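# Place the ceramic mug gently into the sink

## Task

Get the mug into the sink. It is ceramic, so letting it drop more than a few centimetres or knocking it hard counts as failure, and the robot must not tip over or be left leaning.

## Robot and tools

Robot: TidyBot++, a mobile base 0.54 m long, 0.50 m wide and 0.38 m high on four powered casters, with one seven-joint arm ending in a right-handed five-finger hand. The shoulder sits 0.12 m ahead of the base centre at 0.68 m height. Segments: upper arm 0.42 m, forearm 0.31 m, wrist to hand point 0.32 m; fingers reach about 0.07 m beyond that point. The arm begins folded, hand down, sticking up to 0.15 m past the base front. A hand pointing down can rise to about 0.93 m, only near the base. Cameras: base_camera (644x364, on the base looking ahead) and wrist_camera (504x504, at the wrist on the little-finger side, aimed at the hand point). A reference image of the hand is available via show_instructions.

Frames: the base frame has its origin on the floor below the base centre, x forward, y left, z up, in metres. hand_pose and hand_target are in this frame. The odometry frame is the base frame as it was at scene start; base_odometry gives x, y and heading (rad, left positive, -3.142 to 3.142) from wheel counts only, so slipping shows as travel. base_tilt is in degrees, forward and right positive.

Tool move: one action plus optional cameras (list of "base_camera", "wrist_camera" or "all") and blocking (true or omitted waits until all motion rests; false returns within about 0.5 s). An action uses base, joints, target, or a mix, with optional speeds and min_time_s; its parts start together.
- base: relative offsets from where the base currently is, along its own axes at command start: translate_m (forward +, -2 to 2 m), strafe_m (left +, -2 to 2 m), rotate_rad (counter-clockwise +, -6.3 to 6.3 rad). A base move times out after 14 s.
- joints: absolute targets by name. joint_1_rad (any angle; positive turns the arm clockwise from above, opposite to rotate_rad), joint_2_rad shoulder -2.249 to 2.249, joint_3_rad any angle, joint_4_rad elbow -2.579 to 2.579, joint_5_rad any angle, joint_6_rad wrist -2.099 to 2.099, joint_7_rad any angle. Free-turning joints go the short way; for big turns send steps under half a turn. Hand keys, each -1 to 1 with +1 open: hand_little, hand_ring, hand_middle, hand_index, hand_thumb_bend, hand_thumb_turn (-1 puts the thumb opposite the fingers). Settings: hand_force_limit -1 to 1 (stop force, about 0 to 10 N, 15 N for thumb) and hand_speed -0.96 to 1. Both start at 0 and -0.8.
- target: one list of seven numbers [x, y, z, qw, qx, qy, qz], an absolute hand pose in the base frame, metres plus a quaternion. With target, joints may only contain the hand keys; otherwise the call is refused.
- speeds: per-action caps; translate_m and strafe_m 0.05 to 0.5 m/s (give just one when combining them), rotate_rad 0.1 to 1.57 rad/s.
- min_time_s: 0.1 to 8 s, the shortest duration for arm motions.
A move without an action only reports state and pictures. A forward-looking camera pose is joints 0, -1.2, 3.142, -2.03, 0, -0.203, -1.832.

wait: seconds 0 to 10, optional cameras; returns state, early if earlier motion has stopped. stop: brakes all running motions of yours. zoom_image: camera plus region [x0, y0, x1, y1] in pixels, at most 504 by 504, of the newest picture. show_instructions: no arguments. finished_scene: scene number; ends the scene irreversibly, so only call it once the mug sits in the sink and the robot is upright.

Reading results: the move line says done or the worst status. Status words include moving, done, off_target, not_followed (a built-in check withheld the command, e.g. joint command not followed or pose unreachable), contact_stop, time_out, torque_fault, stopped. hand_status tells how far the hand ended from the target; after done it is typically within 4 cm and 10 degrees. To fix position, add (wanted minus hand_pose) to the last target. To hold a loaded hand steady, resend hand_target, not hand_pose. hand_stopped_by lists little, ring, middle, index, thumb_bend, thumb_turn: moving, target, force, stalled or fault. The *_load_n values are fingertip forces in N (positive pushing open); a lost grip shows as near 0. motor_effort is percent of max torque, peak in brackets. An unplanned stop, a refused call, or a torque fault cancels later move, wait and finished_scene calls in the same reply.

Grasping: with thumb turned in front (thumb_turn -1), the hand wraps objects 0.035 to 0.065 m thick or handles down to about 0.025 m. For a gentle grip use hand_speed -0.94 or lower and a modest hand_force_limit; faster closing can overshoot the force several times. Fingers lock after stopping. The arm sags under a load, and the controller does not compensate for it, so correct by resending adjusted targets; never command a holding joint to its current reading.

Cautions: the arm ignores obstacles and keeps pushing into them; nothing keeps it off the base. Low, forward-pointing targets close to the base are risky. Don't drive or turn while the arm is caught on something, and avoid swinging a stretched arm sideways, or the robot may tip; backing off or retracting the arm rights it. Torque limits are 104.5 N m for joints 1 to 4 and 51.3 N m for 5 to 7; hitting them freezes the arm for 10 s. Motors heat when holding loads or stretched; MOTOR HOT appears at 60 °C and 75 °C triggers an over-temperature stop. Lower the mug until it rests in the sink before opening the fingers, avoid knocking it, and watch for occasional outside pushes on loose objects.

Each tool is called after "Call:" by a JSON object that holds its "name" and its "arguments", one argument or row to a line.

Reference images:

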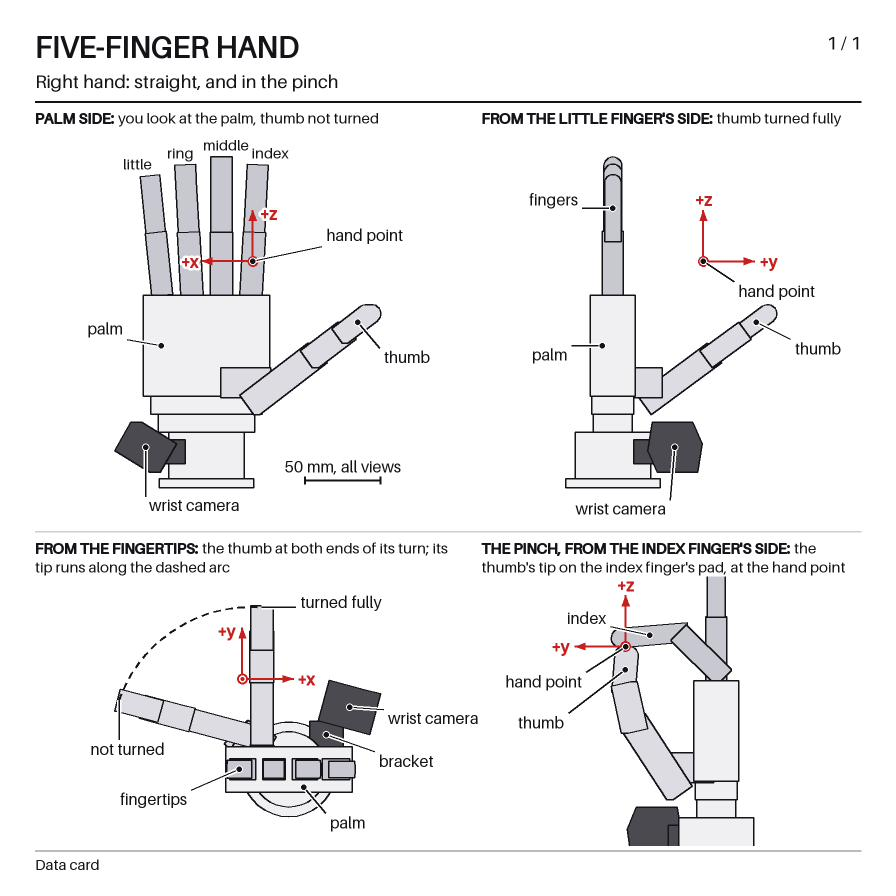

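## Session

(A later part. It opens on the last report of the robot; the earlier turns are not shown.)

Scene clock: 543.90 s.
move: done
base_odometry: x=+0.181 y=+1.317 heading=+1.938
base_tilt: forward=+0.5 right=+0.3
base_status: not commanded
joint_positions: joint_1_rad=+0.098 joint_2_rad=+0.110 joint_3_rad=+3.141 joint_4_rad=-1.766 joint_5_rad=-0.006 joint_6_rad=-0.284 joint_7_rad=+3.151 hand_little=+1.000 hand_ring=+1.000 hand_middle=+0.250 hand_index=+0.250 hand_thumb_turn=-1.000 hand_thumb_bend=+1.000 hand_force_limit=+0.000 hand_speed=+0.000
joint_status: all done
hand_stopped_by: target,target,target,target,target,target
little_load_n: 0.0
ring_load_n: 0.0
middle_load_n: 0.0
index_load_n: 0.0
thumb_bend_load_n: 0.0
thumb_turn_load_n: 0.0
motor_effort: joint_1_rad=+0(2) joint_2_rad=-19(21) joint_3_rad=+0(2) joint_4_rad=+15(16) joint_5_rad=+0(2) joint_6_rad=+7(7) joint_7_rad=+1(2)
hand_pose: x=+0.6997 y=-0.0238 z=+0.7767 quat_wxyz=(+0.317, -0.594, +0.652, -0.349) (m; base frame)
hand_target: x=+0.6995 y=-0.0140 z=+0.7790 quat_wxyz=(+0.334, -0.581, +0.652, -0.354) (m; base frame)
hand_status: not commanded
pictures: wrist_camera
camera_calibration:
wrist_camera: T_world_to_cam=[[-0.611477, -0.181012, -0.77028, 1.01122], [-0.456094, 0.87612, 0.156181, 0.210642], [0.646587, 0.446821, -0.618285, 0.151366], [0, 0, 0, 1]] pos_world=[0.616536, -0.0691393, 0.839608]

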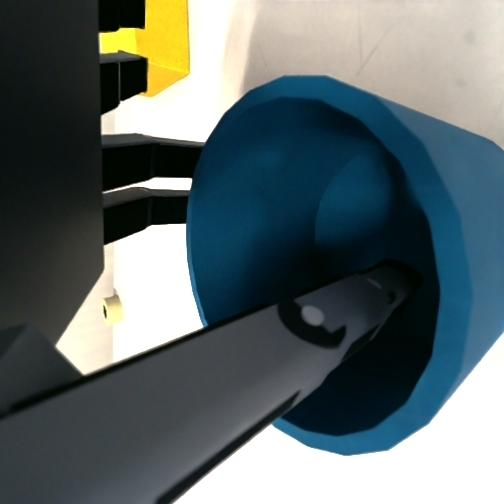

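Call:
{"name": "move", "arguments": {
  "joints": {"joint_1_rad":0.075,"joint_2_rad":0.096,"joint_3_rad":3.142,"joint_4_rad":-1.843,"joint_5_rad":0.02,"joint_6_rad":-0.18,"joint_7_rad":3.09,"hand_thumb_bend":0.45,"hand_speed":-0.5,"hand_force_limit":-0.7},
  "min_time_s": 1,
  "cameras": ["wrist_camera"]
}}

Call:
{"name": "move", "arguments": {
  "joints": {"hand_index":-0.1,"hand_middle":-0.1,"hand_speed":-0.93,"hand_force_limit":-0.7},
  "cameras": ["wrist_camera"]
}}

Scene clock: 565.60 s.
move: done
base_odometry: x=+0.181 y=+1.317 heading=+1.938
base_tilt: forward=+0.5 right=+0.2
base_status: not commanded
joint_positions: joint_1_rad=+0.093 joint_2_rad=+0.110 joint_3_rad=+3.141 joint_4_rad=-1.802 joint_5_rad=-0.006 joint_6_rad=-0.239 joint_7_rad=+3.151 hand_little=+1.000 hand_ring=+1.000 hand_middle=+0.250 hand_index=+0.250 hand_thumb_turn=-1.000 hand_thumb_bend=+0.450 hand_force_limit=-0.700 hand_speed=-0.500
joint_status: all done
hand_stopped_by: target,target,target,target,target,target
little_load_n: 0.0
ring_load_n: 0.0
middle_load_n: 0.0
index_load_n: 0.0
thumb_bend_load_n: 0.0
thumb_turn_load_n: 0.0
motor_effort: joint_1_rad=+0(1) joint_2_rad=-19(20) joint_3_rad=+1(1) joint_4_rad=+15(16) joint_5_rad=-1(1) joint_6_rad=+6(8) joint_7_rad=+1(2)
hand_pose: x=+0.6984 y=-0.0209 z=+0.7682 quat_wxyz=(+0.320, -0.594, +0.649, -0.352) (m; base frame)
hand_target: x=+0.6976 y=-0.0107 z=+0.7691 quat_wxyz=(+0.337, -0.582, +0.649, -0.355) (m; base frame)
hand_status: not commanded
pictures: wrist_camera
camera_calibration:
wrist_camera: T_world_to_cam=[[-0.603515, -0.184494, -0.775713, 1.00285], [-0.461508, 0.874165, 0.151149, 0.216549], [0.650215, 0.449218, -0.612717, 0.138863], [0, 0, 0, 1]] pos_world=[0.614883, -0.0666593, 0.830278]

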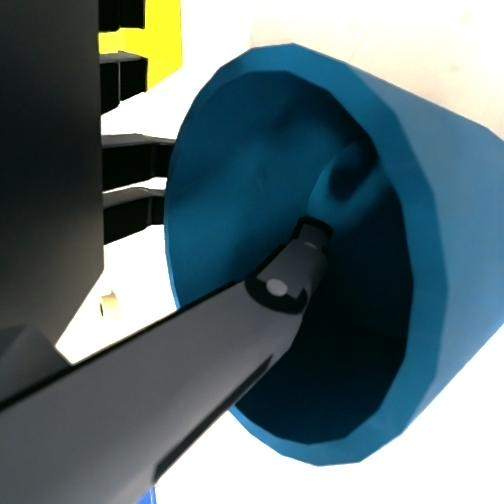

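Scene clock: 567.87 s.
move: done
base_odometry: x=+0.181 y=+1.317 heading=+1.938
base_tilt: forward=+0.5 right=+0.3
base_status: not commanded
joint_positions: joint_1_rad=+0.093 joint_2_rad=+0.110 joint_3_rad=+3.141 joint_4_rad=-1.802 joint_5_rad=-0.006 joint_6_rad=-0.238 joint_7_rad=+3.151 hand_little=+1.000 hand_ring=+1.000 hand_middle=-0.100 hand_index=-0.100 hand_thumb_turn=-1.000 hand_thumb_bend=+0.450 hand_force_limit=-0.700 hand_speed=-0.930
joint_status: all done
hand_stopped_by: target,target,target,target,target,target
little_load_n: 0.0
ring_load_n: 0.0
middle_load_n: 1.0
index_load_n: 0.0
thumb_bend_load_n: 0.0
thumb_turn_load_n: 0.0
motor_effort: joint_1_rad=-1(1) joint_2_rad=-19(20) joint_3_rad=+0(1) joint_4_rad=+15(16) joint_5_rad=-1(1) joint_6_rad=+6(7) joint_7_rad=+1(1)
hand_pose: x=+0.6986 y=-0.0209 z=+0.7684 quat_wxyz=(+0.321, -0.594, +0.649, -0.352) (m; base frame)
hand_target: x=+0.6976 y=-0.0107 z=+0.7691 quat_wxyz=(+0.337, -0.582, +0.649, -0.355) (m; base frame)
hand_status: not commanded
pictures: wrist_camera
camera_calibration:
wrist_camera: T_world_to_cam=[[-0.602782, -0.184524, -0.776276, 1.00308], [-0.4616, 0.874206, 0.150632, 0.217057], [0.65083, 0.449127, -0.612131, 0.138044], [0, 0, 0, 1]] pos_world=[0.614991, -0.0666597, 0.830474]

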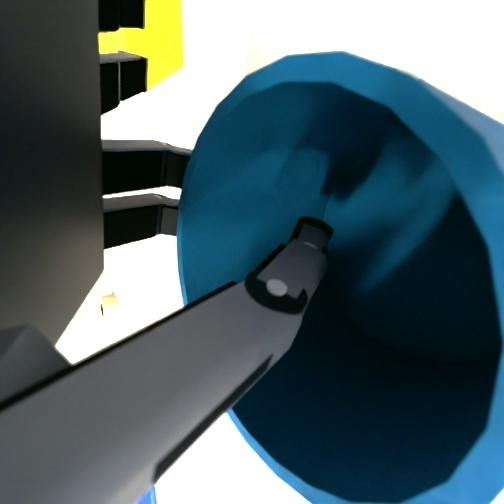

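Call:
{"name": "move", "arguments": {
  "joints": {"hand_thumb_bend":-0.3,"hand_speed":-0.93,"hand_force_limit":-0.5},
  "cameras": ["wrist_camera"]
}}

Scene clock: 580.80 s.
move: off_target
base_odometry: x=+0.181 y=+1.317 heading=+1.938
base_tilt: forward=+0.5 right=+0.3
base_status: not commanded
joint_positions: joint_1_rad=+0.093 joint_2_rad=+0.110 joint_3_rad=+3.141 joint_4_rad=-1.802 joint_5_rad=-0.006 joint_6_rad=-0.237 joint_7_rad=+3.151 hand_little=+1.000 hand_ring=+1.000 hand_middle=-0.100 hand_index=-0.100 hand_thumb_turn=-1.000 hand_thumb_bend=+0.095 hand_force_limit=-0.500 hand_speed=-0.930
joint_status: hand_thumb_bend off_target (ended at +0.095, target -0.300); the others done
hand_stopped_by: target,target,target,target,force,target
little_load_n: 0.0
ring_load_n: 0.0
middle_load_n: 2.5
index_load_n: 0.0
thumb_bend_load_n: 3.5
thumb_turn_load_n: 1.0
motor_effort: joint_1_rad=-1(1) joint_2_rad=-19(20) joint_3_rad=+0(1) joint_4_rad=+15(16) joint_5_rad=-1(1) joint_6_rad=+7(7) joint_7_rad=+1(1)
hand_pose: x=+0.6985 y=-0.0209 z=+0.7682 quat_wxyz=(+0.321, -0.594, +0.649, -0.352) (m; base frame)
hand_target: x=+0.6976 y=-0.0107 z=+0.7691 quat_wxyz=(+0.337, -0.582, +0.649, -0.355) (m; base frame)
hand_status: not commanded
pictures: wrist_camera
camera_calibration:
wrist_camera: T_world_to_cam=[[-0.60277, -0.184516, -0.776288, 1.00293], [-0.461657, 0.874166, 0.150686, 0.217075], [0.650801, 0.449207, -0.612104, 0.137922], [0, 0, 0, 1]] pos_world=[0.61499, -0.0666595, 0.830275]

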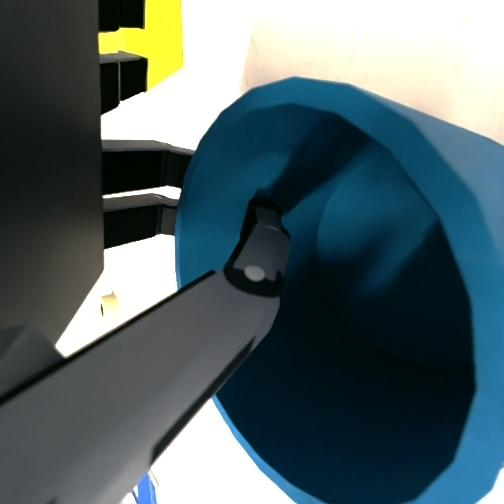

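Call:
{"name": "move", "arguments": {
  "joints": {"hand_index":-0.5,"hand_speed":-0.93,"hand_force_limit":-0.3},
  "cameras": ["wrist_camera"]
}}

Call:
{"name": "move", "arguments": {
  "joints": {"hand_thumb_bend":-0.4,"hand_speed":-0.93,"hand_force_limit":0.0},
  "cameras": ["wrist_camera"]
}}

Scene clock: 588.37 s.
move: off_target
base_odometry: x=+0.181 y=+1.317 heading=+1.938
base_tilt: forward=+0.5 right=+0.3
base_status: not commanded
joint_positions: joint_1_rad=+0.093 joint_2_rad=+0.110 joint_3_rad=+3.141 joint_4_rad=-1.803 joint_5_rad=-0.006 joint_6_rad=-0.237 joint_7_rad=+3.151 hand_little=+1.000 hand_ring=+1.000 hand_middle=-0.100 hand_index=-0.157 hand_thumb_turn=-1.000 hand_thumb_bend=+0.095 hand_force_limit=-0.300 hand_speed=-0.930
joint_status: hand_index off_target (ended at -0.157, target -0.500); the others done
hand_stopped_by: target,target,target,force,force,target
little_load_n: 0.0
ring_load_n: 0.0
middle_load_n: 1.0
index_load_n: 5.5
thumb_bend_load_n: 3.5
thumb_turn_load_n: 0.5
motor_effort: joint_1_rad=+0(1) joint_2_rad=-19(20) joint_3_rad=+0(1) joint_4_rad=+15(16) joint_5_rad=-1(1) joint_6_rad=+6(7) joint_7_rad=+1(1)
hand_pose: x=+0.6985 y=-0.0208 z=+0.7681 quat_wxyz=(+0.321, -0.594, +0.649, -0.352) (m; base frame)
hand_target: x=+0.6976 y=-0.0107 z=+0.7691 quat_wxyz=(+0.337, -0.582, +0.649, -0.355) (m; base frame)
hand_status: not commanded
pictures: wrist_camera
camera_calibration:
wrist_camera: T_world_to_cam=[[-0.602895, -0.18458, -0.776175, 1.00279], [-0.461753, 0.874096, 0.1508, 0.216915], [0.650616, 0.449318, -0.612219, 0.138099], [0, 0, 0, 1]] pos_world=[0.614888, -0.0665597, 0.830175]

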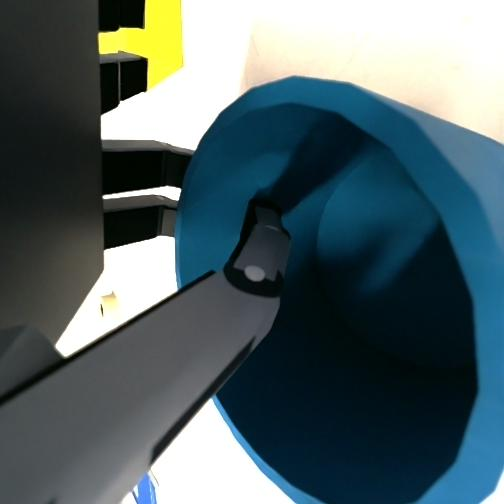

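Scene clock: 589.00 s.
move: off_target
base_odometry: x=+0.181 y=+1.317 heading=+1.938
base_tilt: forward=+0.5 right=+0.3
base_status: not commanded
joint_positions: joint_1_rad=+0.092 joint_2_rad=+0.110 joint_3_rad=+3.141 joint_4_rad=-1.803 joint_5_rad=-0.006 joint_6_rad=-0.237 joint_7_rad=+3.151 hand_little=+1.000 hand_ring=+1.000 hand_middle=-0.100 hand_index=-0.157 hand_thumb_turn=-1.000 hand_thumb_bend=+0.084 hand_force_limit=+0.000 hand_speed=-0.930
joint_status: hand_thumb_bend off_target (ended at +0.084, target -0.400); the others done
hand_stopped_by: target,target,target,force,force,target
little_load_n: 0.0
ring_load_n: 0.0
middle_load_n: 2.0
index_load_n: 6.0
thumb_bend_load_n: 7.0
thumb_turn_load_n: 0.0
motor_effort: joint_1_rad=-1(1) joint_2_rad=-19(19) joint_3_rad=+0(1) joint_4_rad=+15(15) joint_5_rad=-1(1) joint_6_rad=+7(7) joint_7_rad=+1(1)
hand_pose: x=+0.6984 y=-0.0207 z=+0.7680 quat_wxyz=(+0.321, -0.594, +0.648, -0.352) (m; base frame)
hand_target: x=+0.6976 y=-0.0107 z=+0.7691 quat_wxyz=(+0.337, -0.582, +0.649, -0.355) (m; base frame)
hand_status: not commanded
pictures: wrist_camera
camera_calibration:
wrist_camera: T_world_to_cam=[[-0.602936, -0.184703, -0.776114, 1.00277], [-0.461878, 0.874028, 0.150812, 0.216891], [0.65049, 0.449399, -0.612294, 0.138201], [0, 0, 0, 1]] pos_world=[0.614887, -0.0664604, 0.830176]

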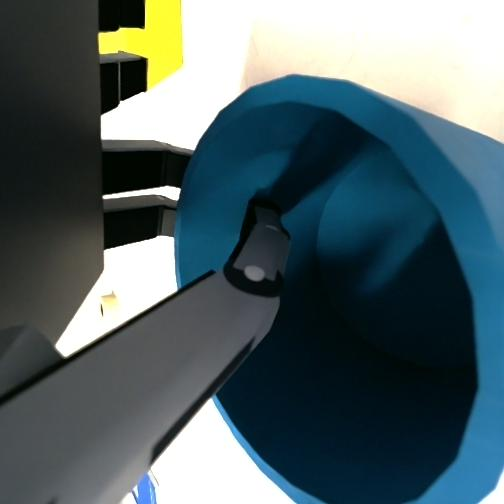

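Call:
{"name": "move", "arguments": {
  "joints": {"hand_middle":-0.5,"hand_index":-0.55,"hand_speed":-0.93,"hand_force_limit":0.3},
  "cameras": []
}}

Call:
{"name": "move", "arguments": {
  "joints": {"hand_thumb_bend":-0.5,"hand_speed":-0.93,"hand_force_limit":0.6},
  "cameras": ["wrist_camera"]
}}

Scene clock: 594.90 s.
move: off_target
base_odometry: x=+0.181 y=+1.317 heading=+1.938
base_tilt: forward=+0.5 right=+0.3
base_status: not commanded
joint_positions: joint_1_rad=+0.092 joint_2_rad=+0.110 joint_3_rad=+3.141 joint_4_rad=-1.803 joint_5_rad=-0.006 joint_6_rad=-0.237 joint_7_rad=+3.151 hand_little=+1.000 hand_ring=+1.000 hand_middle=-0.110 hand_index=-0.161 hand_thumb_turn=-1.000 hand_thumb_bend=+0.084 hand_force_limit=+0.300 hand_speed=-0.930
joint_status: hand_middle off_target (ended at -0.110, target -0.500); hand_index off_target (ended at -0.161, target -0.550); the others done
hand_stopped_by: target,target,force,force,force,target
little_load_n: 0.0
ring_load_n: 0.0
middle_load_n: 7.0
index_load_n: 6.5
thumb_bend_load_n: 7.5
thumb_turn_load_n: 0.5
motor_effort: joint_1_rad=+0(1) joint_2_rad=-19(20) joint_3_rad=-1(1) joint_4_rad=+15(16) joint_5_rad=-1(1) joint_6_rad=+7(7) joint_7_rad=+0(1)
hand_pose: x=+0.6984 y=-0.0207 z=+0.7680 quat_wxyz=(+0.321, -0.594, +0.648, -0.352) (m; base frame)
hand_target: x=+0.6976 y=-0.0107 z=+0.7691 quat_wxyz=(+0.337, -0.582, +0.649, -0.355) (m; base frame)
hand_status: not commanded
pictures: none
No camera images: "cameras" was empty.

Scene clock: 595.60 s.
move: off_target
base_odometry: x=+0.181 y=+1.317 heading=+1.938
base_tilt: forward=+0.5 right=+0.3
base_status: not commanded
joint_positions: joint_1_rad=+0.092 joint_2_rad=+0.110 joint_3_rad=+3.141 joint_4_rad=-1.804 joint_5_rad=-0.006 joint_6_rad=-0.237 joint_7_rad=+3.151 hand_little=+1.000 hand_ring=+1.000 hand_middle=-0.110 hand_index=-0.161 hand_thumb_turn=-1.000 hand_thumb_bend=+0.059 hand_force_limit=+0.600 hand_speed=-0.930
joint_status: hand_thumb_bend off_target (ended at +0.059, target -0.500); the others done
hand_stopped_by: target,target,force,force,force,target
little_load_n: 0.0
ring_load_n: 0.0
middle_load_n: 4.5
index_load_n: 6.0
thumb_bend_load_n: 11.5
thumb_turn_load_n: 0.5
motor_effort: joint_1_rad=+0(1) joint_2_rad=-19(20) joint_3_rad=+0(1) joint_4_rad=+15(16) joint_5_rad=-1(1) joint_6_rad=+7(7) joint_7_rad=+1(1)
hand_pose: x=+0.6981 y=-0.0206 z=+0.7675 quat_wxyz=(+0.320, -0.594, +0.649, -0.351) (m; base frame)
hand_target: x=+0.6976 y=-0.0107 z=+0.7691 quat_wxyz=(+0.337, -0.582, +0.649, -0.355) (m; base frame)
hand_status: not commanded
pictures: wrist_camera
camera_calibration:
wrist_camera: T_world_to_cam=[[-0.603619, -0.18464, -0.775598, 1.00228], [-0.461796, 0.87398, 0.151337, 0.216293], [0.649915, 0.449518, -0.612817, 0.138781], [0, 0, 0, 1]] pos_world=[0.61468, -0.0663597, 0.829679]

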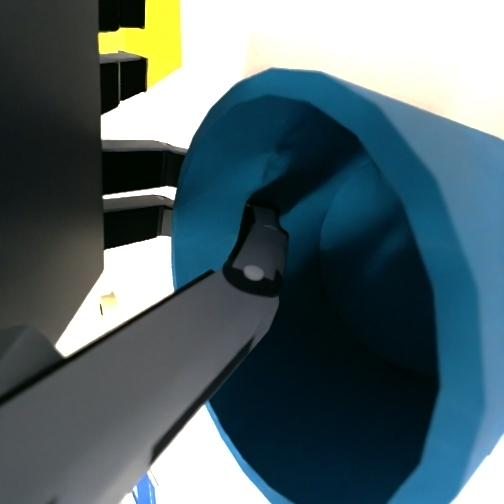

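Call:
{"name": "move", "arguments": {
  "joints": {"joint_2_rad":0.039,"joint_4_rad":-1.633,"joint_6_rad":-0.46},
  "min_time_s": 4,
  "cameras": ["wrist_camera"]
}}

Scene clock: 614.17 s.
move: done
base_odometry: x=+0.181 y=+1.317 heading=+1.938
base_tilt: forward=+0.5 right=+0.3
base_status: not commanded
joint_positions: joint_1_rad=+0.092 joint_2_rad=+0.098 joint_3_rad=+3.141 joint_4_rad=-1.678 joint_5_rad=-0.006 joint_6_rad=-0.410 joint_7_rad=+3.151 hand_little=+1.000 hand_ring=+1.000 hand_middle=-0.110 hand_index=-0.161 hand_thumb_turn=-1.000 hand_thumb_bend=+0.060 hand_force_limit=+0.600 hand_speed=-0.930
joint_status: all done
hand_stopped_by: target,target,force,force,force,target
little_load_n: 0.0
ring_load_n: 0.0
middle_load_n: 5.0
index_load_n: 6.5
thumb_bend_load_n: 12.0
thumb_turn_load_n: 0.5
motor_effort: joint_1_rad=+0(1) joint_2_rad=-22(24) joint_3_rad=+0(1) joint_4_rad=+18(19) joint_5_rad=-1(1) joint_6_rad=+8(9) joint_7_rad=+0(1)
hand_pose: x=+0.6965 y=-0.0202 z=+0.8015 quat_wxyz=(+0.310, -0.600, +0.654, -0.340) (m; base frame)
hand_target: x=+0.6904 y=-0.0117 z=+0.8489 quat_wxyz=(+0.332, -0.583, +0.653, -0.352) (m; base frame)
hand_status: not commanded
pictures: wrist_camera
camera_calibration:
wrist_camera: T_world_to_cam=[[-0.630456, -0.182638, -0.754432, 1.02948], [-0.457001, 0.872958, 0.17057, 0.191246], [0.627435, 0.452313, -0.633828, 0.193031], [0, 0, 0, 1]] pos_world=[0.615327, -0.0662385, 0.8664]

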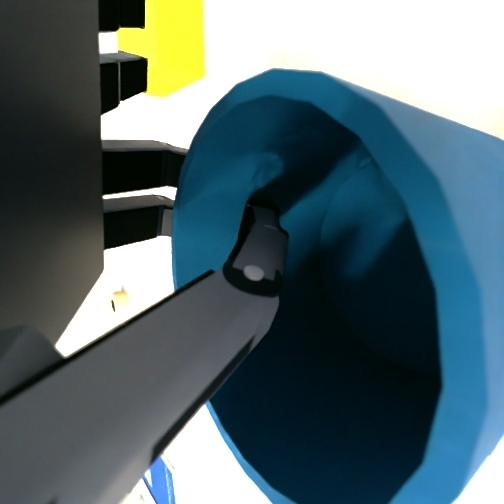

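Call:
{"name": "move", "arguments": {
  "joints": {"joint_2_rad":-0.09,"joint_4_rad":-1.258,"joint_6_rad":-0.996},
  "min_time_s": 5,
  "cameras": ["wrist_camera"]
}}

Scene clock: 628.83 s.
move: done
base_odometry: x=+0.181 y=+1.317 heading=+1.938
base_tilt: forward=+0.5 right=+0.2
base_status: not commanded
joint_positions: joint_1_rad=+0.092 joint_2_rad=-0.040 joint_3_rad=+3.141 joint_4_rad=-1.302 joint_5_rad=-0.006 joint_6_rad=-0.946 joint_7_rad=+3.151 hand_little=+1.000 hand_ring=+1.000 hand_middle=-0.110 hand_index=-0.161 hand_thumb_turn=-1.000 hand_thumb_bend=+0.060 hand_force_limit=+0.600 hand_speed=-0.930
joint_status: all done
hand_stopped_by: target,target,force,force,force,target
little_load_n: 0.0
ring_load_n: 0.0
middle_load_n: 5.0
index_load_n: 6.5
thumb_bend_load_n: 11.5
thumb_turn_load_n: 0.5
motor_effort: joint_1_rad=+0(1) joint_2_rad=-17(23) joint_3_rad=+1(1) joint_4_rad=+17(19) joint_5_rad=-1(1) joint_6_rad=+8(9) joint_7_rad=+1(1)
hand_pose: x=+0.6254 y=-0.0130 z=+0.9575 quat_wxyz=(+0.304, -0.605, +0.657, -0.332) (m; base frame)
hand_target: x=+0.6058 y=-0.0075 z=+0.9950 quat_wxyz=(+0.321, -0.584, +0.662, -0.343) (m; base frame)
hand_status: not commanded
pictures: wrist_camera
camera_calibration:
wrist_camera: T_world_to_cam=[[-0.646624, -0.183183, -0.740488, 1.1004], [-0.455637, 0.871291, 0.182339, 0.113769], [0.611778, 0.455298, -0.646862, 0.355555], [0, 0, 0, 1]] pos_world=[0.545859, -0.0594356, 1.02408]

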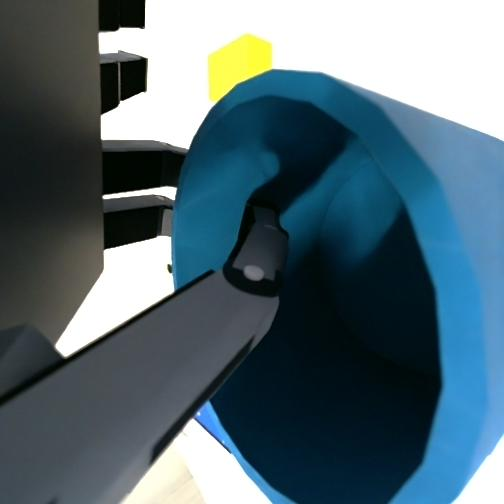

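Call:
{"name": "move", "arguments": {
  "base": {"translate_m":-0.55},
  "speeds": {"translate_m":0.3}
}}

Call:
{"name": "move", "arguments": {
  "base": {"rotate_rad":3.138},
  "speeds": {"rotate_rad":0.7},
  "cameras": ["all"]
}}

Scene clock: 706.53 s.
move: done
base_odometry: x=+0.378 y=+0.804 heading=+1.938
base_tilt: forward=+0.5 right=+0.2
base_status: done
joint_positions: joint_1_rad=+0.089 joint_2_rad=-0.057 joint_3_rad=+3.141 joint_4_rad=-1.300 joint_5_rad=-0.006 joint_6_rad=-0.951 joint_7_rad=+3.151 hand_little=+1.000 hand_ring=+1.000 hand_middle=-0.110 hand_index=-0.161 hand_thumb_turn=-1.000 hand_thumb_bend=+0.060 hand_force_limit=+0.600 hand_speed=-0.930
joint_status: not commanded
hand_stopped_by: target,target,force,force,force,target
little_load_n: 0.0
ring_load_n: 0.0
middle_load_n: 5.0
index_load_n: 6.5
thumb_bend_load_n: 12.0
thumb_turn_load_n: 0.5
motor_effort: joint_1_rad=+0(1) joint_2_rad=-16(21) joint_3_rad=+1(2) joint_4_rad=+17(18) joint_5_rad=-1(1) joint_6_rad=+8(9) joint_7_rad=+1(1)
hand_pose: x=+0.6200 y=-0.0110 z=+0.9658 quat_wxyz=(+0.308, -0.603, +0.654, -0.336) (m; base frame)
hand_target: x=+0.6058 y=-0.0075 z=+0.9950 quat_wxyz=(+0.321, -0.584, +0.662, -0.343) (m; base frame)
hand_status: not commanded
pictures: none

Scene clock: 711.83 s.
move: done
base_odometry: x=+0.378 y=+0.804 heading=-1.208
base_tilt: forward=+0.5 right=+0.2
base_status: done
joint_positions: joint_1_rad=+0.080 joint_2_rad=-0.057 joint_3_rad=+3.140 joint_4_rad=-1.300 joint_5_rad=-0.006 joint_6_rad=-0.951 joint_7_rad=+3.151 hand_little=+1.000 hand_ring=+1.000 hand_middle=-0.110 hand_index=-0.161 hand_thumb_turn=-1.000 hand_thumb_bend=+0.060 hand_force_limit=+0.600 hand_speed=-0.930
joint_status: not commanded
hand_stopped_by: target,target,force,force,force,target
little_load_n: 0.0
ring_load_n: 0.0
middle_load_n: 5.0
index_load_n: 6.5
thumb_bend_load_n: 12.0
thumb_turn_load_n: 0.5
motor_effort: joint_1_rad=-1(2) joint_2_rad=-16(17) joint_3_rad=+0(3) joint_4_rad=+17(18) joint_5_rad=-1(2) joint_6_rad=+8(9) joint_7_rad=+1(1)
hand_pose: x=+0.6200 y=-0.0062 z=+0.9658 quat_wxyz=(+0.310, -0.607, +0.651, -0.334) (m; base frame)
hand_target: x=+0.6058 y=-0.0075 z=+0.9950 quat_wxyz=(+0.321, -0.584, +0.662, -0.343) (m; base frame)
hand_status: not commanded
pictures: base_camera, wrist_camera
camera_calibration:
wrist_camera: T_world_to_cam=[[-0.63408, -0.191892, -0.749079, 1.10481], [-0.468827, 0.865767, 0.175069, 0.119035], [0.614934, 0.462196, -0.63893, 0.351649], [0, 0, 0, 1]] pos_world=[0.540105, -0.053584, 1.03143]

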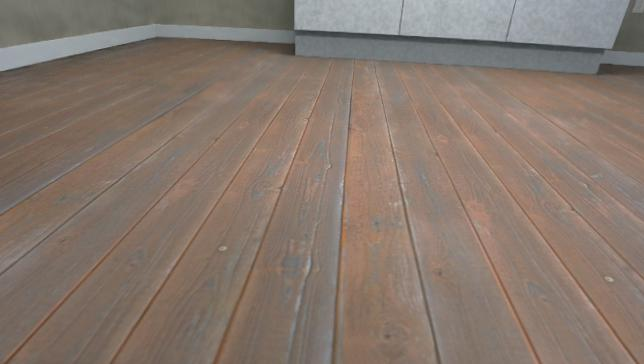

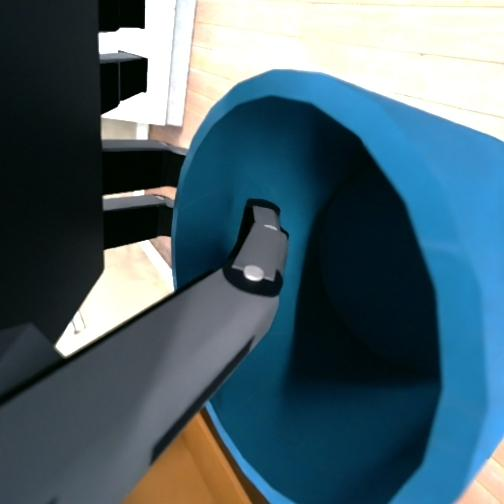

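Call:
{"name": "move", "arguments": {
  "base": {"translate_m":1.3,"strafe_m":-1.0},
  "speeds": {"translate_m":0.35},
  "cameras": ["all"]
}}

Scene clock: 729.33 s.
move: done
base_odometry: x=-0.095 y=-0.767 heading=-1.207
base_tilt: forward=+0.5 right=+0.3
base_status: done
joint_positions: joint_1_rad=+0.080 joint_2_rad=-0.059 joint_3_rad=+3.140 joint_4_rad=-1.300 joint_5_rad=-0.006 joint_6_rad=-0.951 joint_7_rad=+3.151 hand_little=+1.000 hand_ring=+1.000 hand_middle=-0.110 hand_index=-0.161 hand_thumb_turn=-1.000 hand_thumb_bend=+0.060 hand_force_limit=+0.600 hand_speed=-0.930
joint_status: not commanded
hand_stopped_by: target,target,force,force,force,target
little_load_n: 0.0
ring_load_n: 0.0
middle_load_n: 5.0
index_load_n: 6.5
thumb_bend_load_n: 12.0
thumb_turn_load_n: 0.5
motor_effort: joint_1_rad=+0(2) joint_2_rad=-16(19) joint_3_rad=+0(2) joint_4_rad=+17(18) joint_5_rad=-1(1) joint_6_rad=+8(9) joint_7_rad=+1(1)
hand_pose: x=+0.6193 y=-0.0062 z=+0.9670 quat_wxyz=(+0.311, -0.606, +0.651, -0.335) (m; base frame)
hand_target: x=+0.6058 y=-0.0075 z=+0.9950 quat_wxyz=(+0.321, -0.584, +0.662, -0.343) (m; base frame)
hand_status: not commanded
pictures: base_camera, wrist_camera
camera_calibration:
wrist_camera: T_world_to_cam=[[-0.632341, -0.19206, -0.750506, 1.10554], [-0.469244, 0.865796, 0.1738, 0.119899], [0.616405, 0.462071, -0.637601, 0.350609], [0, 0, 0, 1]] pos_world=[0.539221, -0.0534855, 1.03242]

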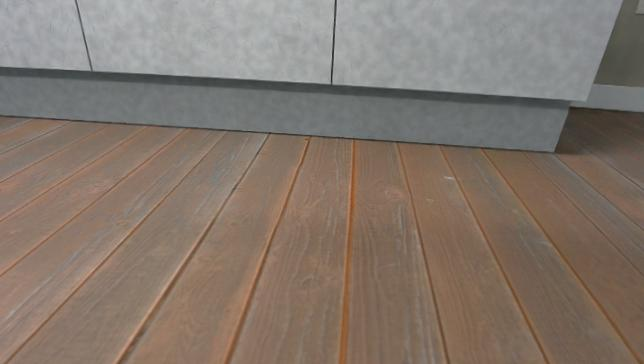

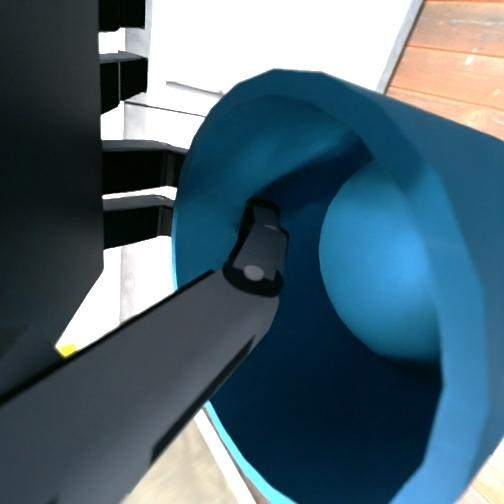

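Call:
{"name": "move", "arguments": {
  "base": {"rotate_rad":-0.075},
  "speeds": {"rotate_rad":0.3}
}}

Call:
{"name": "move", "arguments": {
  "base": {"translate_m":0.4,"strafe_m":-0.15},
  "speeds": {"translate_m":0.3},
  "cameras": ["all"]
}}

Call:
{"name": "zoom_image", "arguments": {
  "camera": "wrist_camera",
  "region": [90, 0, 504, 414]
}}

Scene clock: 776.37 s.
move: done
base_odometry: x=-0.095 y=-0.767 heading=-1.282
base_tilt: forward=+0.5 right=+0.3
base_status: done
joint_positions: joint_1_rad=+0.080 joint_2_rad=-0.059 joint_3_rad=+3.146 joint_4_rad=-1.300 joint_5_rad=-0.006 joint_6_rad=-0.951 joint_7_rad=+3.150 hand_little=+1.000 hand_ring=+1.000 hand_middle=-0.110 hand_index=-0.161 hand_thumb_turn=-1.000 hand_thumb_bend=+0.060 hand_force_limit=+0.600 hand_speed=-0.930
joint_status: not commanded
hand_stopped_by: target,target,force,force,force,target
little_load_n: 0.0
ring_load_n: 0.0
middle_load_n: 5.5
index_load_n: 6.0
thumb_bend_load_n: 11.5
thumb_turn_load_n: 0.0
motor_effort: joint_1_rad=+0(2) joint_2_rad=-16(17) joint_3_rad=+0(2) joint_4_rad=+17(18) joint_5_rad=-1(2) joint_6_rad=+8(8) joint_7_rad=+1(1)
hand_pose: x=+0.6193 y=-0.0089 z=+0.9671 quat_wxyz=(+0.310, -0.604, +0.653, -0.336) (m; base frame)
hand_target: x=+0.6058 y=-0.0075 z=+0.9950 quat_wxyz=(+0.321, -0.584, +0.662, -0.343) (m; base frame)
hand_status: not commanded
pictures: none

Scene clock: 778.77 s.
move: done
base_odometry: x=-0.125 y=-1.193 heading=-1.282
base_tilt: forward=+0.5 right=+0.3
base_status: done
joint_positions: joint_1_rad=+0.080 joint_2_rad=-0.061 joint_3_rad=+3.146 joint_4_rad=-1.300 joint_5_rad=-0.006 joint_6_rad=-0.952 joint_7_rad=+3.150 hand_little=+1.000 hand_ring=+1.000 hand_middle=-0.110 hand_index=-0.161 hand_thumb_turn=-1.000 hand_thumb_bend=+0.060 hand_force_limit=+0.600 hand_speed=-0.930
joint_status: not commanded
hand_stopped_by: target,target,force,force,force,target
little_load_n: 0.0
ring_load_n: 0.0
middle_load_n: 5.0
index_load_n: 6.5
thumb_bend_load_n: 12.0
thumb_turn_load_n: 0.5
motor_effort: joint_1_rad=-1(1) joint_2_rad=-16(19) joint_3_rad=+0(1) joint_4_rad=+17(18) joint_5_rad=-1(1) joint_6_rad=+8(9) joint_7_rad=+1(1)
hand_pose: x=+0.6187 y=-0.0088 z=+0.9679 quat_wxyz=(+0.310, -0.604, +0.652, -0.336) (m; base frame)
hand_target: x=+0.6058 y=-0.0075 z=+0.9950 quat_wxyz=(+0.321, -0.584, +0.662, -0.343) (m; base frame)
hand_status: not commanded
pictures: base_camera, wrist_camera
camera_calibration:
wrist_camera: T_world_to_cam=[[-0.632256, -0.188598, -0.751454, 1.10627], [-0.464973, 0.868193, 0.173321, 0.119657], [0.619719, 0.45899, -0.636614, 0.34973], [0, 0, 0, 1]] pos_world=[0.538352, -0.055767, 1.03322]

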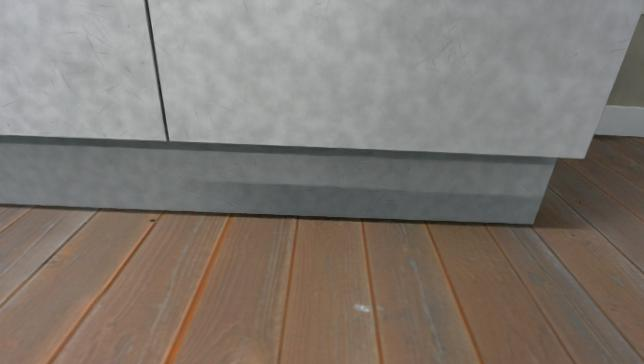

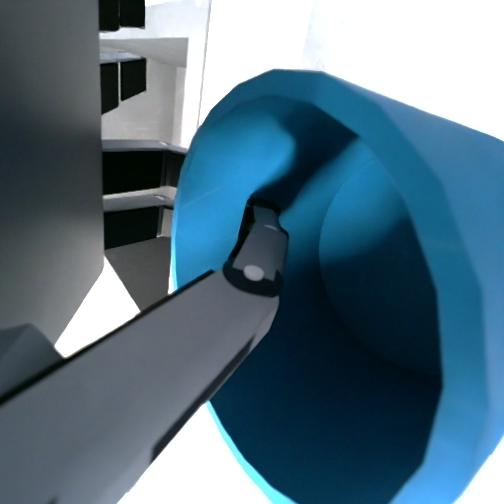

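Scaled by 1.217 from the camera's 504x504 image, which has a finer 720x720 frame.

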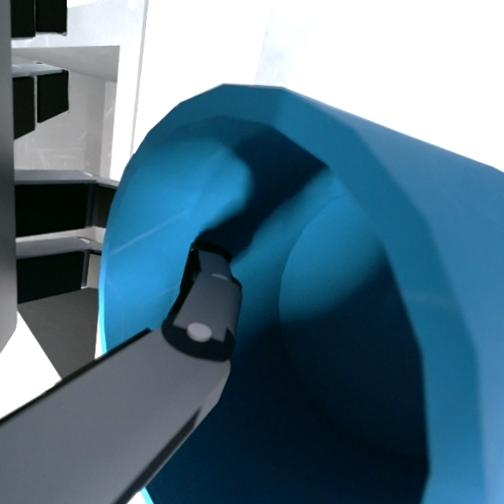

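Call:
{"name": "zoom_image", "arguments": {
  "camera": "wrist_camera",
  "region": [90, 0, 290, 200]
}}

Call:
{"name": "zoom_image", "arguments": {
  "camera": "wrist_camera",
  "region": [40, 200, 240, 400]
}}

Scaled by 2.520 from the camera's 504x504 image, which has a finer 720x720 frame.

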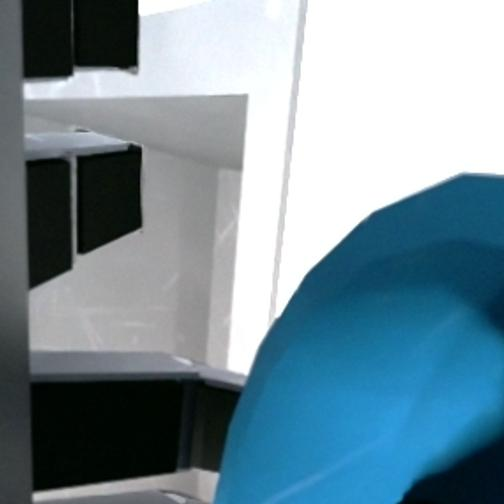

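Scaled by 2.520 from the camera's 504x504 image, which has a finer 720x720 frame.

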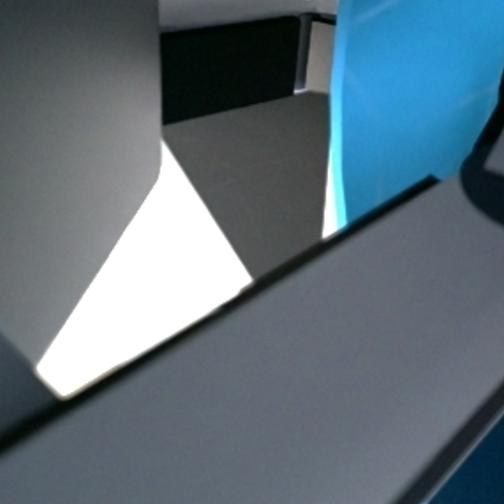

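Call:
{"name": "move", "arguments": {
  "joints": {"joint_2_rad":0.04,"joint_4_rad":-0.73,"joint_6_rad":-1.41},
  "min_time_s": 5,
  "cameras": ["all"]
}}

Call:
{"name": "zoom_image", "arguments": {
  "camera": "wrist_camera",
  "region": [90, 0, 290, 200]
}}

Call:
{"name": "zoom_image", "arguments": {
  "camera": "wrist_camera",
  "region": [40, 200, 240, 400]
}}

Scene clock: 841.30 s.
move: done
base_odometry: x=-0.125 y=-1.193 heading=-1.282
base_tilt: forward=+0.5 right=+0.3
base_status: not commanded
joint_positions: joint_1_rad=+0.080 joint_2_rad=+0.024 joint_3_rad=+3.146 joint_4_rad=-0.771 joint_5_rad=-0.006 joint_6_rad=-1.360 joint_7_rad=+3.150 hand_little=+1.000 hand_ring=+1.000 hand_middle=-0.110 hand_index=-0.161 hand_thumb_turn=-1.000 hand_thumb_bend=+0.060 hand_force_limit=+0.600 hand_speed=-0.930
joint_status: all done
hand_stopped_by: target,target,force,force,force,target
little_load_n: 0.0
ring_load_n: 0.0
middle_load_n: 5.0
index_load_n: 6.5
thumb_bend_load_n: 12.0
thumb_turn_load_n: 0.5
motor_effort: joint_1_rad=-1(1) joint_2_rad=-15(18) joint_3_rad=+0(1) joint_4_rad=+14(18) joint_5_rad=-1(1) joint_6_rad=+8(10) joint_7_rad=+0(1)
hand_pose: x=+0.5900 y=-0.0061 z=+1.0944 quat_wxyz=(+0.321, -0.600, +0.645, -0.348) (m; base frame)
hand_target: x=+0.5866 y=-0.0066 z=+1.0952 quat_wxyz=(+0.316, -0.584, +0.667, -0.338) (m; base frame)
hand_status: not commanded
pictures: base_camera, wrist_camera
camera_calibration:
wrist_camera: T_world_to_cam=[[-0.605042, -0.193282, -0.772377, 1.19048], [-0.472427, 0.868013, 0.152862, 0.108753], [0.640888, 0.45738, -0.616495, 0.412357], [0, 0, 0, 1]] pos_world=[0.507392, -0.0529052, 1.15709]

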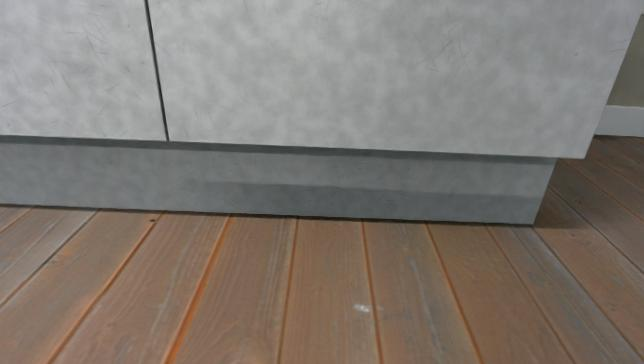

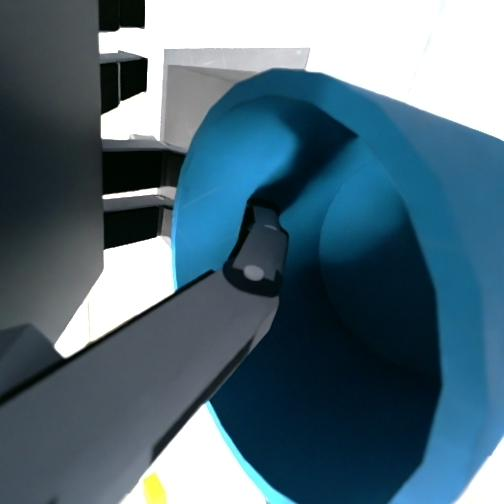

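Scaled by 2.520 from the camera's 504x504 image, which has a finer 720x720 frame.

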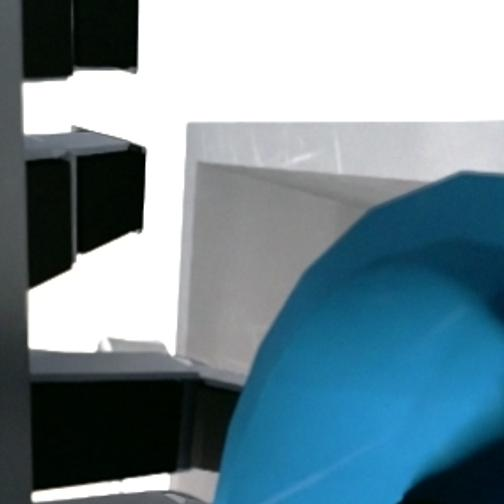

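Scaled by 2.520 from the camera's 504x504 image, which has a finer 720x720 frame.

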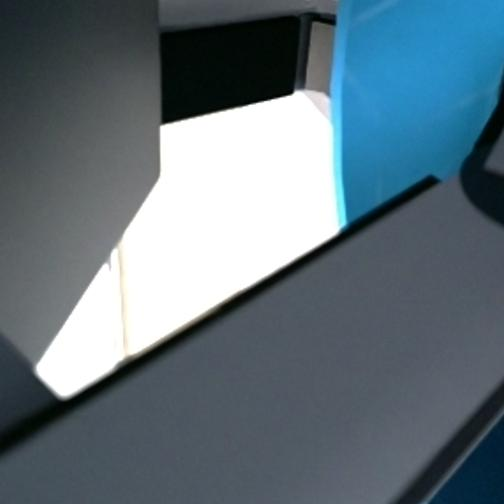

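Call:
{"name": "move", "arguments": {
  "base": {"translate_m":0.16,"strafe_m":0.02},
  "speeds": {"translate_m":0.2},
  "cameras": ["all"]
}}

Call:
{"name": "zoom_image", "arguments": {
  "camera": "wrist_camera",
  "region": [90, 0, 290, 200]
}}

Call:
{"name": "zoom_image", "arguments": {
  "camera": "wrist_camera",
  "region": [40, 180, 240, 380]
}}

Scene clock: 936.57 s.
move: done
base_odometry: x=-0.060 y=-1.341 heading=-1.282
base_tilt: forward=+0.5 right=+0.3
base_status: done
joint_positions: joint_1_rad=+0.080 joint_2_rad=+0.042 joint_3_rad=+3.146 joint_4_rad=-0.769 joint_5_rad=-0.006 joint_6_rad=-1.363 joint_7_rad=+3.150 hand_little=+1.000 hand_ring=+1.000 hand_middle=-0.110 hand_index=-0.161 hand_thumb_turn=-1.000 hand_thumb_bend=+0.060 hand_force_limit=+0.600 hand_speed=-0.930
joint_status: not commanded
hand_stopped_by: target,target,force,force,force,target
little_load_n: 0.0
ring_load_n: 0.0
middle_load_n: 5.0
index_load_n: 6.5
thumb_bend_load_n: 12.0
thumb_turn_load_n: 0.5
motor_effort: joint_1_rad=-1(1) joint_2_rad=-16(19) joint_3_rad=+1(1) joint_4_rad=+14(15) joint_5_rad=-1(1) joint_6_rad=+8(9) joint_7_rad=+0(1)
hand_pose: x=+0.5964 y=-0.0066 z=+1.0865 quat_wxyz=(+0.315, -0.602, +0.649, -0.342) (m; base frame)
hand_target: x=+0.5866 y=-0.0066 z=+1.0952 quat_wxyz=(+0.316, -0.584, +0.667, -0.338) (m; base frame)
hand_status: not commanded
pictures: base_camera, wrist_camera
camera_calibration:
wrist_camera: T_world_to_cam=[[-0.619124, -0.192134, -0.761426, 1.18475], [-0.469519, 0.867783, 0.1628, 0.100927], [0.629474, 0.458298, -0.627476, 0.422305], [0, 0, 0, 1]] pos_world=[0.515062, -0.0534946, 1.15065]

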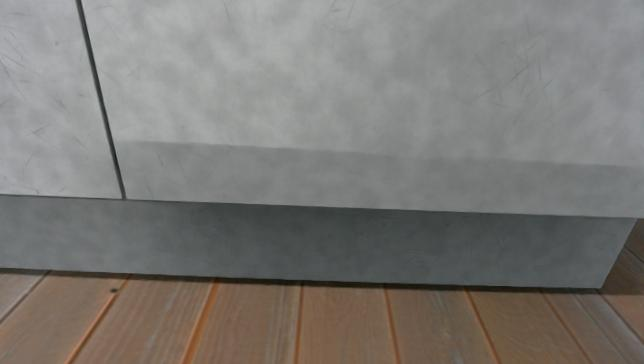

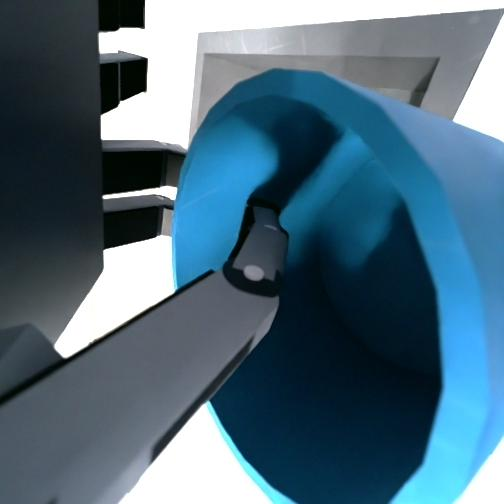

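Scaled by 2.520 from the camera's 504x504 image, which has a finer 720x720 frame.

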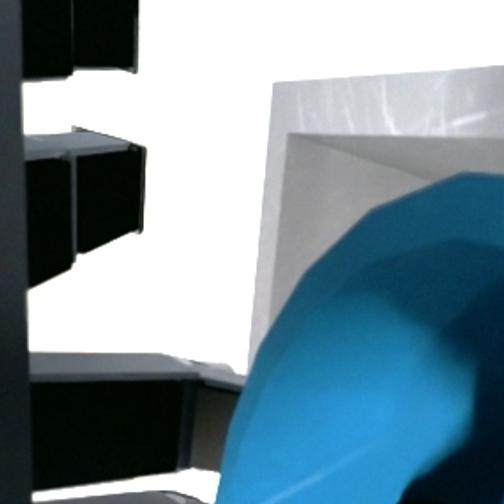

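Scaled by 2.520 from the camera's 504x504 image, which has a finer 720x720 frame.

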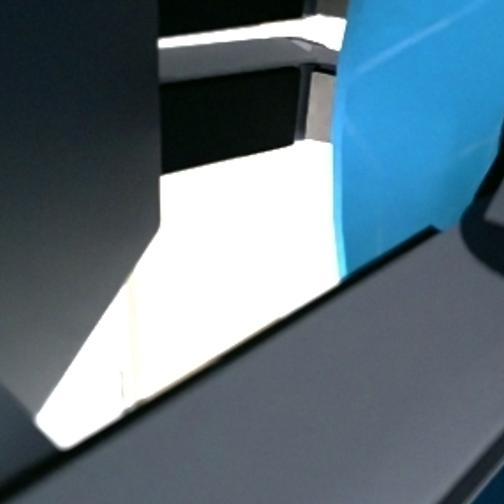

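Call:
{"name": "zoom_image", "arguments": {
  "camera": "wrist_camera",
  "region": [180, 0, 504, 160]
}}

Scaled by 1.556 from the camera's 504x504 image, which has a finer 720x720 frame.

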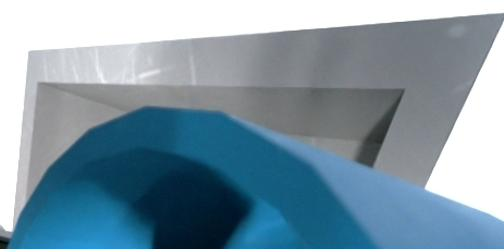

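Call:
{"name": "zoom_image", "arguments": {
  "camera": "wrist_camera",
  "region": [95, 130, 195, 260]
}}

Scaled by 3.877 from the camera's 504x504 image, which has a finer 720x720 frame.

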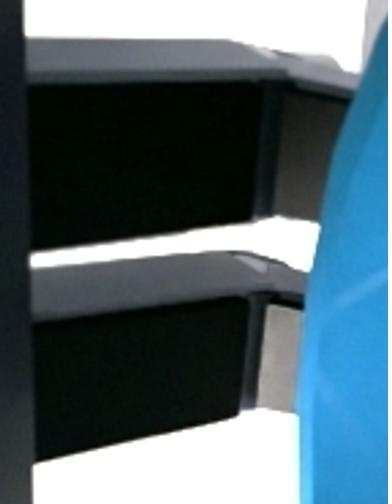

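Call:
{"name": "move", "arguments": {
  "base": {"translate_m":0.16},
  "speeds": {"translate_m":0.12},
  "cameras": ["all"]
}}

Call:
{"name": "zoom_image", "arguments": {
  "camera": "wrist_camera",
  "region": [180, 0, 504, 160]
}}

Scene clock: 993.97 s.
move: done
base_odometry: x=-0.014 y=-1.495 heading=-1.282
base_tilt: forward=+0.5 right=+0.3
base_status: done
joint_positions: joint_1_rad=+0.080 joint_2_rad=+0.047 joint_3_rad=+3.146 joint_4_rad=-0.768 joint_5_rad=-0.006 joint_6_rad=-1.365 joint_7_rad=+3.150 hand_little=+1.000 hand_ring=+1.000 hand_middle=-0.110 hand_index=-0.161 hand_thumb_turn=-1.000 hand_thumb_bend=+0.060 hand_force_limit=+0.600 hand_speed=-0.930
joint_status: not commanded
hand_stopped_by: target,target,force,force,force,target
little_load_n: 0.0
ring_load_n: 0.0
middle_load_n: 5.0
index_load_n: 6.5
thumb_bend_load_n: 12.0
thumb_turn_load_n: 0.5
motor_effort: joint_1_rad=-1(1) joint_2_rad=-16(20) joint_3_rad=+0(1) joint_4_rad=+14(15) joint_5_rad=-1(1) joint_6_rad=+8(9) joint_7_rad=+1(1)
hand_pose: x=+0.5982 y=-0.0067 z=+1.0842 quat_wxyz=(+0.314, -0.603, +0.649, -0.340) (m; base frame)
hand_target: x=+0.5866 y=-0.0066 z=+1.0952 quat_wxyz=(+0.316, -0.584, +0.667, -0.338) (m; base frame)
hand_status: not commanded
pictures: base_camera, wrist_camera
camera_calibration:
wrist_camera: T_world_to_cam=[[-0.62333, -0.191838, -0.758062, 1.18286], [-0.468649, 0.867691, 0.165774, 0.0985641], [0.625962, 0.458597, -0.630762, 0.425399], [0, 0, 0, 1]] pos_world=[0.517223, -0.0536918, 1.14867]

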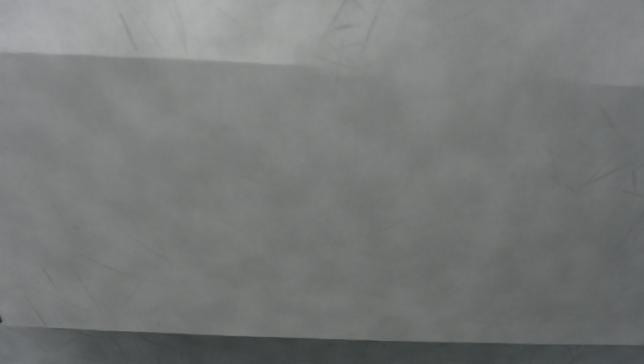

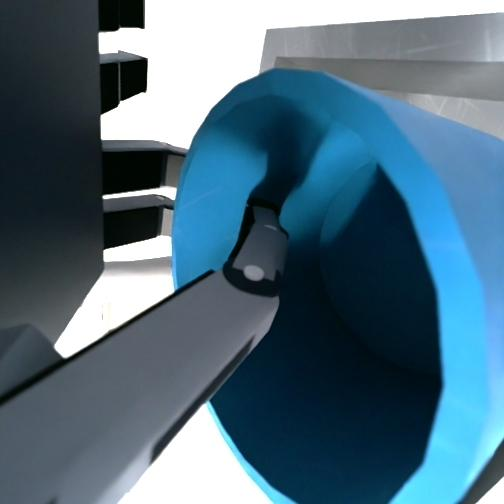

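Scaled by 1.556 from the camera's 504x504 image, which has a finer 720x720 frame.

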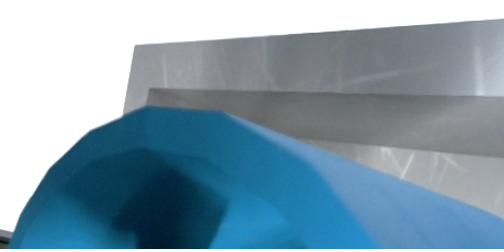

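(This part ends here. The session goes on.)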